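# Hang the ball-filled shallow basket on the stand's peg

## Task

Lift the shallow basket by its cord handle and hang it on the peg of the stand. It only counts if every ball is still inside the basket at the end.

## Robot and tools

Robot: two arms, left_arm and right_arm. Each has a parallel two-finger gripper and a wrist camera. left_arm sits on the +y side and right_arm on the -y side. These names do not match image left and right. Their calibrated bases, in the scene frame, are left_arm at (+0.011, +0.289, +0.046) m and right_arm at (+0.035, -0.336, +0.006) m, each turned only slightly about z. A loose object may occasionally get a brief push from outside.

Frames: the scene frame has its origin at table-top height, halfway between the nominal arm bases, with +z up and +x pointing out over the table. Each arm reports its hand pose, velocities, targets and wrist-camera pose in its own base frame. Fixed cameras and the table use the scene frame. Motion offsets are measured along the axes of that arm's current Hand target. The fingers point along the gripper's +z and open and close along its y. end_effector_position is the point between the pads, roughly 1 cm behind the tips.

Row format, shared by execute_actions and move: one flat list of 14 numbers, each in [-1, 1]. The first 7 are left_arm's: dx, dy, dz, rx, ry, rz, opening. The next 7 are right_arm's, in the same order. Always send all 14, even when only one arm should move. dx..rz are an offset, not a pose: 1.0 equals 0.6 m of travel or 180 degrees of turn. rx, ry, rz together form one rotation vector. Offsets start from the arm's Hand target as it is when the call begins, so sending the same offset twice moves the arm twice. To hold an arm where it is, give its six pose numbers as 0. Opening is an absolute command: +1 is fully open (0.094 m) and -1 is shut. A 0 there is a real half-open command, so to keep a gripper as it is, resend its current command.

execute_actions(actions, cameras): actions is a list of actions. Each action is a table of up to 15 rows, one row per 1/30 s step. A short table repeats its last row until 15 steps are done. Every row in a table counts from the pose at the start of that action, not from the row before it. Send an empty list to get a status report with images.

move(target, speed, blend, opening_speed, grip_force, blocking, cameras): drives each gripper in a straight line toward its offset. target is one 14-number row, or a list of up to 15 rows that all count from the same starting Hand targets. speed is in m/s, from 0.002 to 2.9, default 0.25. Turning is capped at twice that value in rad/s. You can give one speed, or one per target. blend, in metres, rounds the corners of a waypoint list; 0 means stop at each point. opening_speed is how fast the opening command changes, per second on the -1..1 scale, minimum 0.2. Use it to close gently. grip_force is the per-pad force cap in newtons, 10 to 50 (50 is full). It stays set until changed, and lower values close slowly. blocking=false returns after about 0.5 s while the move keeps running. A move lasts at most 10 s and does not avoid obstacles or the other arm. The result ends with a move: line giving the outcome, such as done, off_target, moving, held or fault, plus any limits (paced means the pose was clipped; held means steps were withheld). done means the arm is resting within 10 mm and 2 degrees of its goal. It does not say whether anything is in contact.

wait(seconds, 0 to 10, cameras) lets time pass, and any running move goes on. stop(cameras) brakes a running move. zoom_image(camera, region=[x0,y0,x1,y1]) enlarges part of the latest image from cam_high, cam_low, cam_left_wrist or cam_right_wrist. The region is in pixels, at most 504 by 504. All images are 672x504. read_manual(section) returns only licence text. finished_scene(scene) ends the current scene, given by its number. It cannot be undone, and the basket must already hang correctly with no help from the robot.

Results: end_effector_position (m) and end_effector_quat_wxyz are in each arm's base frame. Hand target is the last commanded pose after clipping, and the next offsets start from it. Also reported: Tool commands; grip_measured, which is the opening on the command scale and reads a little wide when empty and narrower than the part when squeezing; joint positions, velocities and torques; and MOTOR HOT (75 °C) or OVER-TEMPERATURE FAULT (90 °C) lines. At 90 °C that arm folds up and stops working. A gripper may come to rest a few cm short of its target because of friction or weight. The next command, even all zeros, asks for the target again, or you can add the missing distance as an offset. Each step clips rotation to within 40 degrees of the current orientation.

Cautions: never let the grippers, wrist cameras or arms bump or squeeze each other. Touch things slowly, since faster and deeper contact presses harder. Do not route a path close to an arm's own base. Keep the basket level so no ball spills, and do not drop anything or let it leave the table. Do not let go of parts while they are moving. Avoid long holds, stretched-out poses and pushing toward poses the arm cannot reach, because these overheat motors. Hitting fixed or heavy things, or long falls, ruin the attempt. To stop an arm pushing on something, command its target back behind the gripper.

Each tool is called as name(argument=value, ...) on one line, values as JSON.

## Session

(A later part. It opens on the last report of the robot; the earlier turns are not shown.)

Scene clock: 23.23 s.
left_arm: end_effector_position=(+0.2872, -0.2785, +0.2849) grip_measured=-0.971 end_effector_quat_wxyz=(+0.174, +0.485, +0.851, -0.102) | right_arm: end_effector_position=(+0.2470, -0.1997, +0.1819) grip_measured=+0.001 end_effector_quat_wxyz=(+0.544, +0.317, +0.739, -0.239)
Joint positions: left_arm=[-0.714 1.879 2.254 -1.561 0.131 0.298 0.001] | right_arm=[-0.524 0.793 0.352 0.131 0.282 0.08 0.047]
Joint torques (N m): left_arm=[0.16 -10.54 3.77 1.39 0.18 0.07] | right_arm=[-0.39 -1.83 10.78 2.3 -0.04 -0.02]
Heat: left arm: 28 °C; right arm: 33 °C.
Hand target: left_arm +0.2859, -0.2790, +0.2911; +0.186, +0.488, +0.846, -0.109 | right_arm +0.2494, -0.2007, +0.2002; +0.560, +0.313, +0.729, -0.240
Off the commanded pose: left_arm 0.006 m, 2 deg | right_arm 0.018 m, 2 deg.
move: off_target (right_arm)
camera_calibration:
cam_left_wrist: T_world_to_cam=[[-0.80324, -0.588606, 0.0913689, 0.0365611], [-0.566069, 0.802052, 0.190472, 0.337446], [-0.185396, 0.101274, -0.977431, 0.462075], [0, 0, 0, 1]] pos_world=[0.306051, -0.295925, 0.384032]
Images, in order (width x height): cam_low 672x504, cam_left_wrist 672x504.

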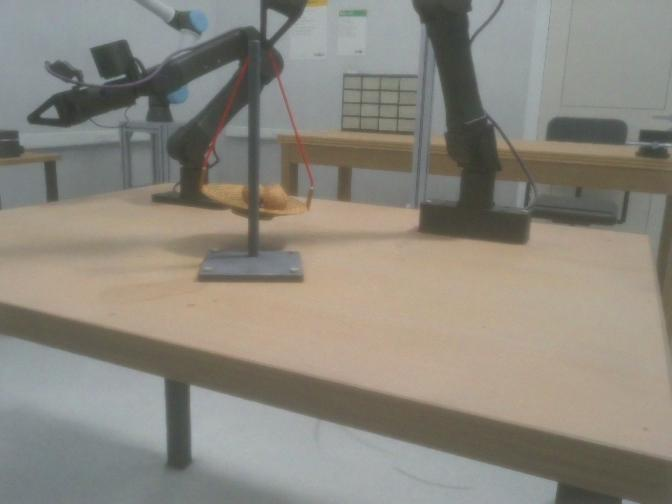

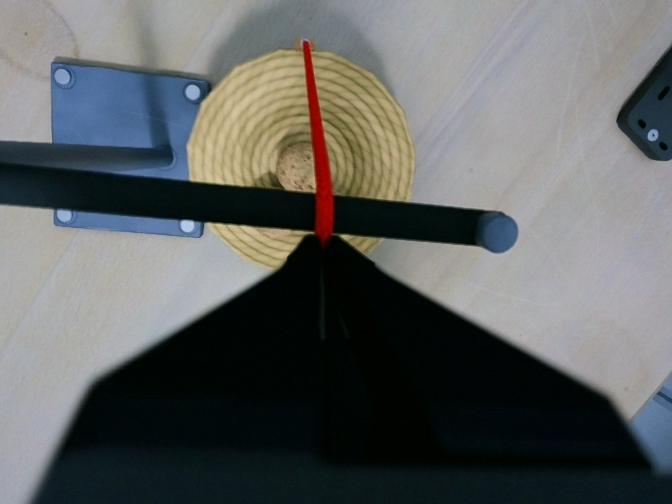

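move(target=[0.0035,0,0.0075,0,0,0,-1,0,0,0,0,0,0,0], speed=0.03, cameras=["cam_low","cam_left_wrist"])

Scene clock: 24.57 s.
left_arm: end_effector_position=(+0.2877, -0.2793, +0.2820) grip_measured=-0.971 end_effector_quat_wxyz=(+0.177, +0.485, +0.850, -0.104) | right_arm: end_effector_position=(+0.2470, -0.1997, +0.1819) grip_measured=+0.001 end_effector_quat_wxyz=(+0.544, +0.317, +0.739, -0.239)
Joint positions: left_arm=[-0.714 1.863 2.214 -1.53 0.133 0.298 0.001] | right_arm=[-0.524 0.793 0.352 0.131 0.282 0.08 0.047]
Joint torques (N m): left_arm=[0.14 -10.52 3.36 1.39 0.16 0.08] | right_arm=[-0.38 -1.81 10.8 2.3 -0.04 -0.02]
Heat: left arm: 28 °C; right arm: 33 °C.
Hand target: left_arm +0.2859, -0.2790, +0.2861; +0.186, +0.488, +0.846, -0.108 | right_arm +0.2494, -0.2007, +0.2002; +0.560, +0.313, +0.729, -0.240
Off the commanded pose: left_arm 0.005 m, 1 deg | right_arm 0.018 m, 2 deg.
move: off_target (right_arm)
camera_calibration:
cam_left_wrist: T_world_to_cam=[[-0.804252, -0.587231, 0.0913171, 0.0373683], [-0.566057, 0.803745, 0.183231, 0.341465], [-0.180995, 0.0956734, -0.978819, 0.456988], [0, 0, 0, 1]] pos_world=[0.306055, -0.296229, 0.381329]
Images, in order (width x height): cam_low 672x504, cam_left_wrist 672x504.

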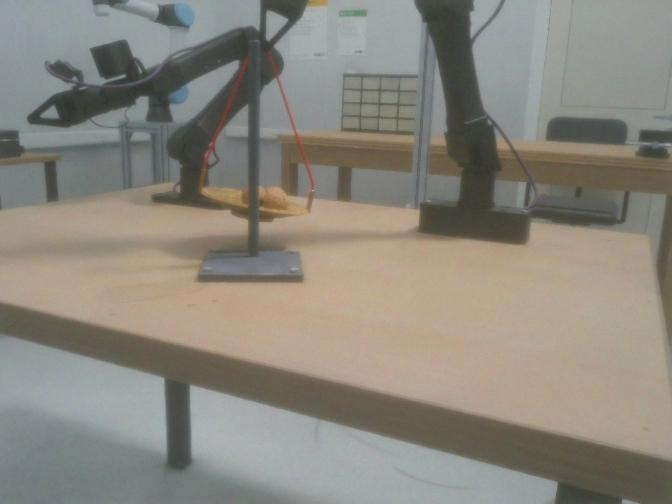

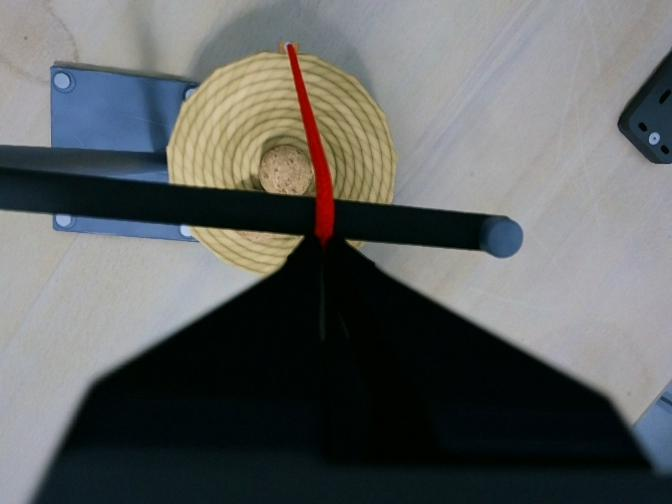

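move(target=[0,0,0,0,0,0,-0.5,0,0,0,0,0,0,0], opening_speed=0.25, cameras=["cam_low","cam_left_wrist"])

Scene clock: 26.83 s.
left_arm: end_effector_position=(+0.2880, -0.2796, +0.2822) grip_measured=-0.503 end_effector_quat_wxyz=(+0.178, +0.485, +0.850, -0.104) | right_arm: end_effector_position=(+0.2470, -0.1997, +0.1819) grip_measured=+0.001 end_effector_quat_wxyz=(+0.544, +0.317, +0.739, -0.239)
Joint positions: left_arm=[-0.714 1.863 2.214 -1.529 0.133 0.298 0.023] | right_arm=[-0.524 0.793 0.352 0.131 0.282 0.08 0.047]
Joint torques (N m): left_arm=[0.17 -10.54 3.38 1.39 0.15 0.07] | right_arm=[-0.38 -1.81 10.78 2.3 -0.04 -0.02]
Heat: left arm: 29 °C; right arm: 33 °C.
Hand target: left_arm +0.2859, -0.2790, +0.2861; +0.186, +0.488, +0.846, -0.108 | right_arm +0.2494, -0.2007, +0.2002; +0.560, +0.313, +0.729, -0.240
Off the commanded pose: left_arm 0.004 m, 1 deg | right_arm 0.018 m, 2 deg.
move: off_target (right_arm)
camera_calibration:
cam_left_wrist: T_world_to_cam=[[-0.804378, -0.587118, 0.0909374, 0.0375893], [-0.566259, 0.803946, 0.181717, 0.342266], [-0.179798, 0.0946752, -0.979137, 0.45667], [0, 0, 0, 1]] pos_world=[0.306156, -0.296329, 0.381529]
Images, in order (width x height): cam_low 672x504, cam_left_wrist 672x504.

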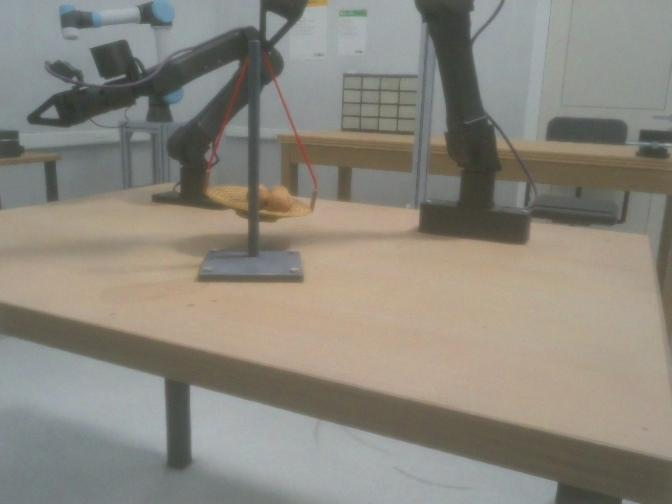

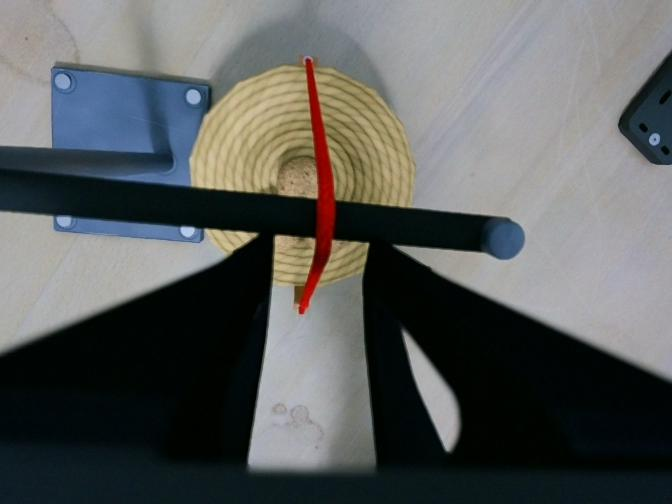

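Draped cleanly.

move(target=[[0,0,0,0,0,0,-0.2,0,0,0,0,0,0,0],[0,0,-0.15,0,0,0,-0.2,0,0,0,0,0,0,0]], speed=0.07, cameras=["cam_low","cam_left_wrist"])

Scene clock: 29.30 s.
left_arm: end_effector_position=(+0.2715, -0.2501, +0.3526) grip_measured=-0.203 end_effector_quat_wxyz=(+0.262, +0.469, +0.834, -0.123) | right_arm: end_effector_position=(+0.2470, -0.1997, +0.1819) grip_measured=+0.001 end_effector_quat_wxyz=(+0.544, +0.317, +0.739, -0.239)
Joint positions: left_arm=[-0.672 1.723 2.292 -1.57 0.154 0.308 0.037] | right_arm=[-0.524 0.793 0.352 0.131 0.282 0.08 0.047]
Joint torques (N m): left_arm=[0.58 -8.44 6.2 1.44 0.19 0.08] | right_arm=[-0.38 -1.83 10.78 2.3 -0.04 -0.02]
Heat: left arm: 29 °C; right arm: 33 °C.
Hand target: left_arm +0.2671, -0.2463, +0.3677; +0.186, +0.488, +0.846, -0.109 | right_arm +0.2494, -0.2007, +0.2002; +0.560, +0.313, +0.729, -0.240
Off the commanded pose: left_arm 0.016 m, 9 deg | right_arm 0.018 m, 2 deg.
joint sent to its limit (left arm) — joint 4 (wrist pitch), lower limit. The joint targets are off in orientation, not in position.
move: off_target (left_arm, right_arm)
camera_calibration:
cam_left_wrist: T_world_to_cam=[[-0.800697, -0.595838, 0.0621327, 0.042158], [-0.596578, 0.802516, 0.00790995, 0.365648], [-0.0545755, -0.0307335, -0.998037, 0.461181], [0, 0, 0, 1]] pos_world=[0.277062, -0.254145, 0.454764]
Images, in order (width x height): cam_low 672x504, cam_left_wrist 672x504.

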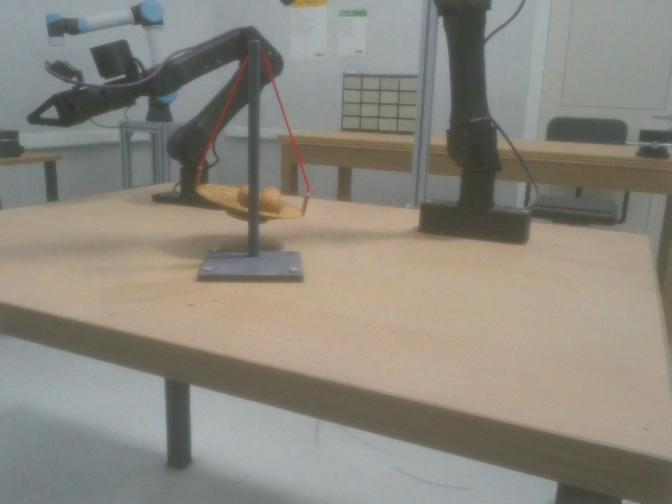

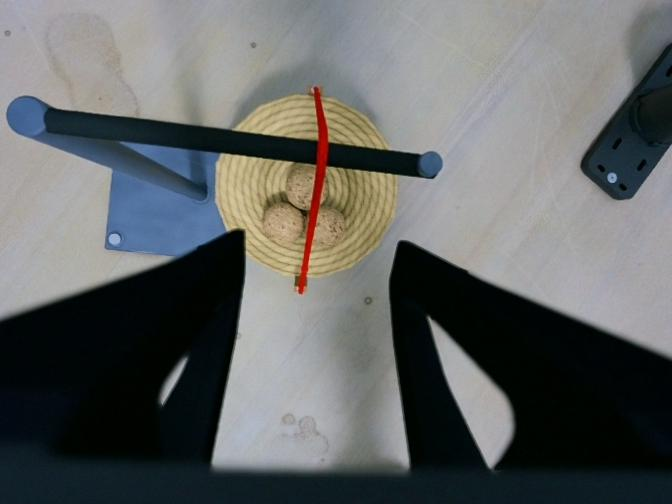

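Hanging with all three balls.

finished_scene(scene=3)

The scene is finished: the task was done.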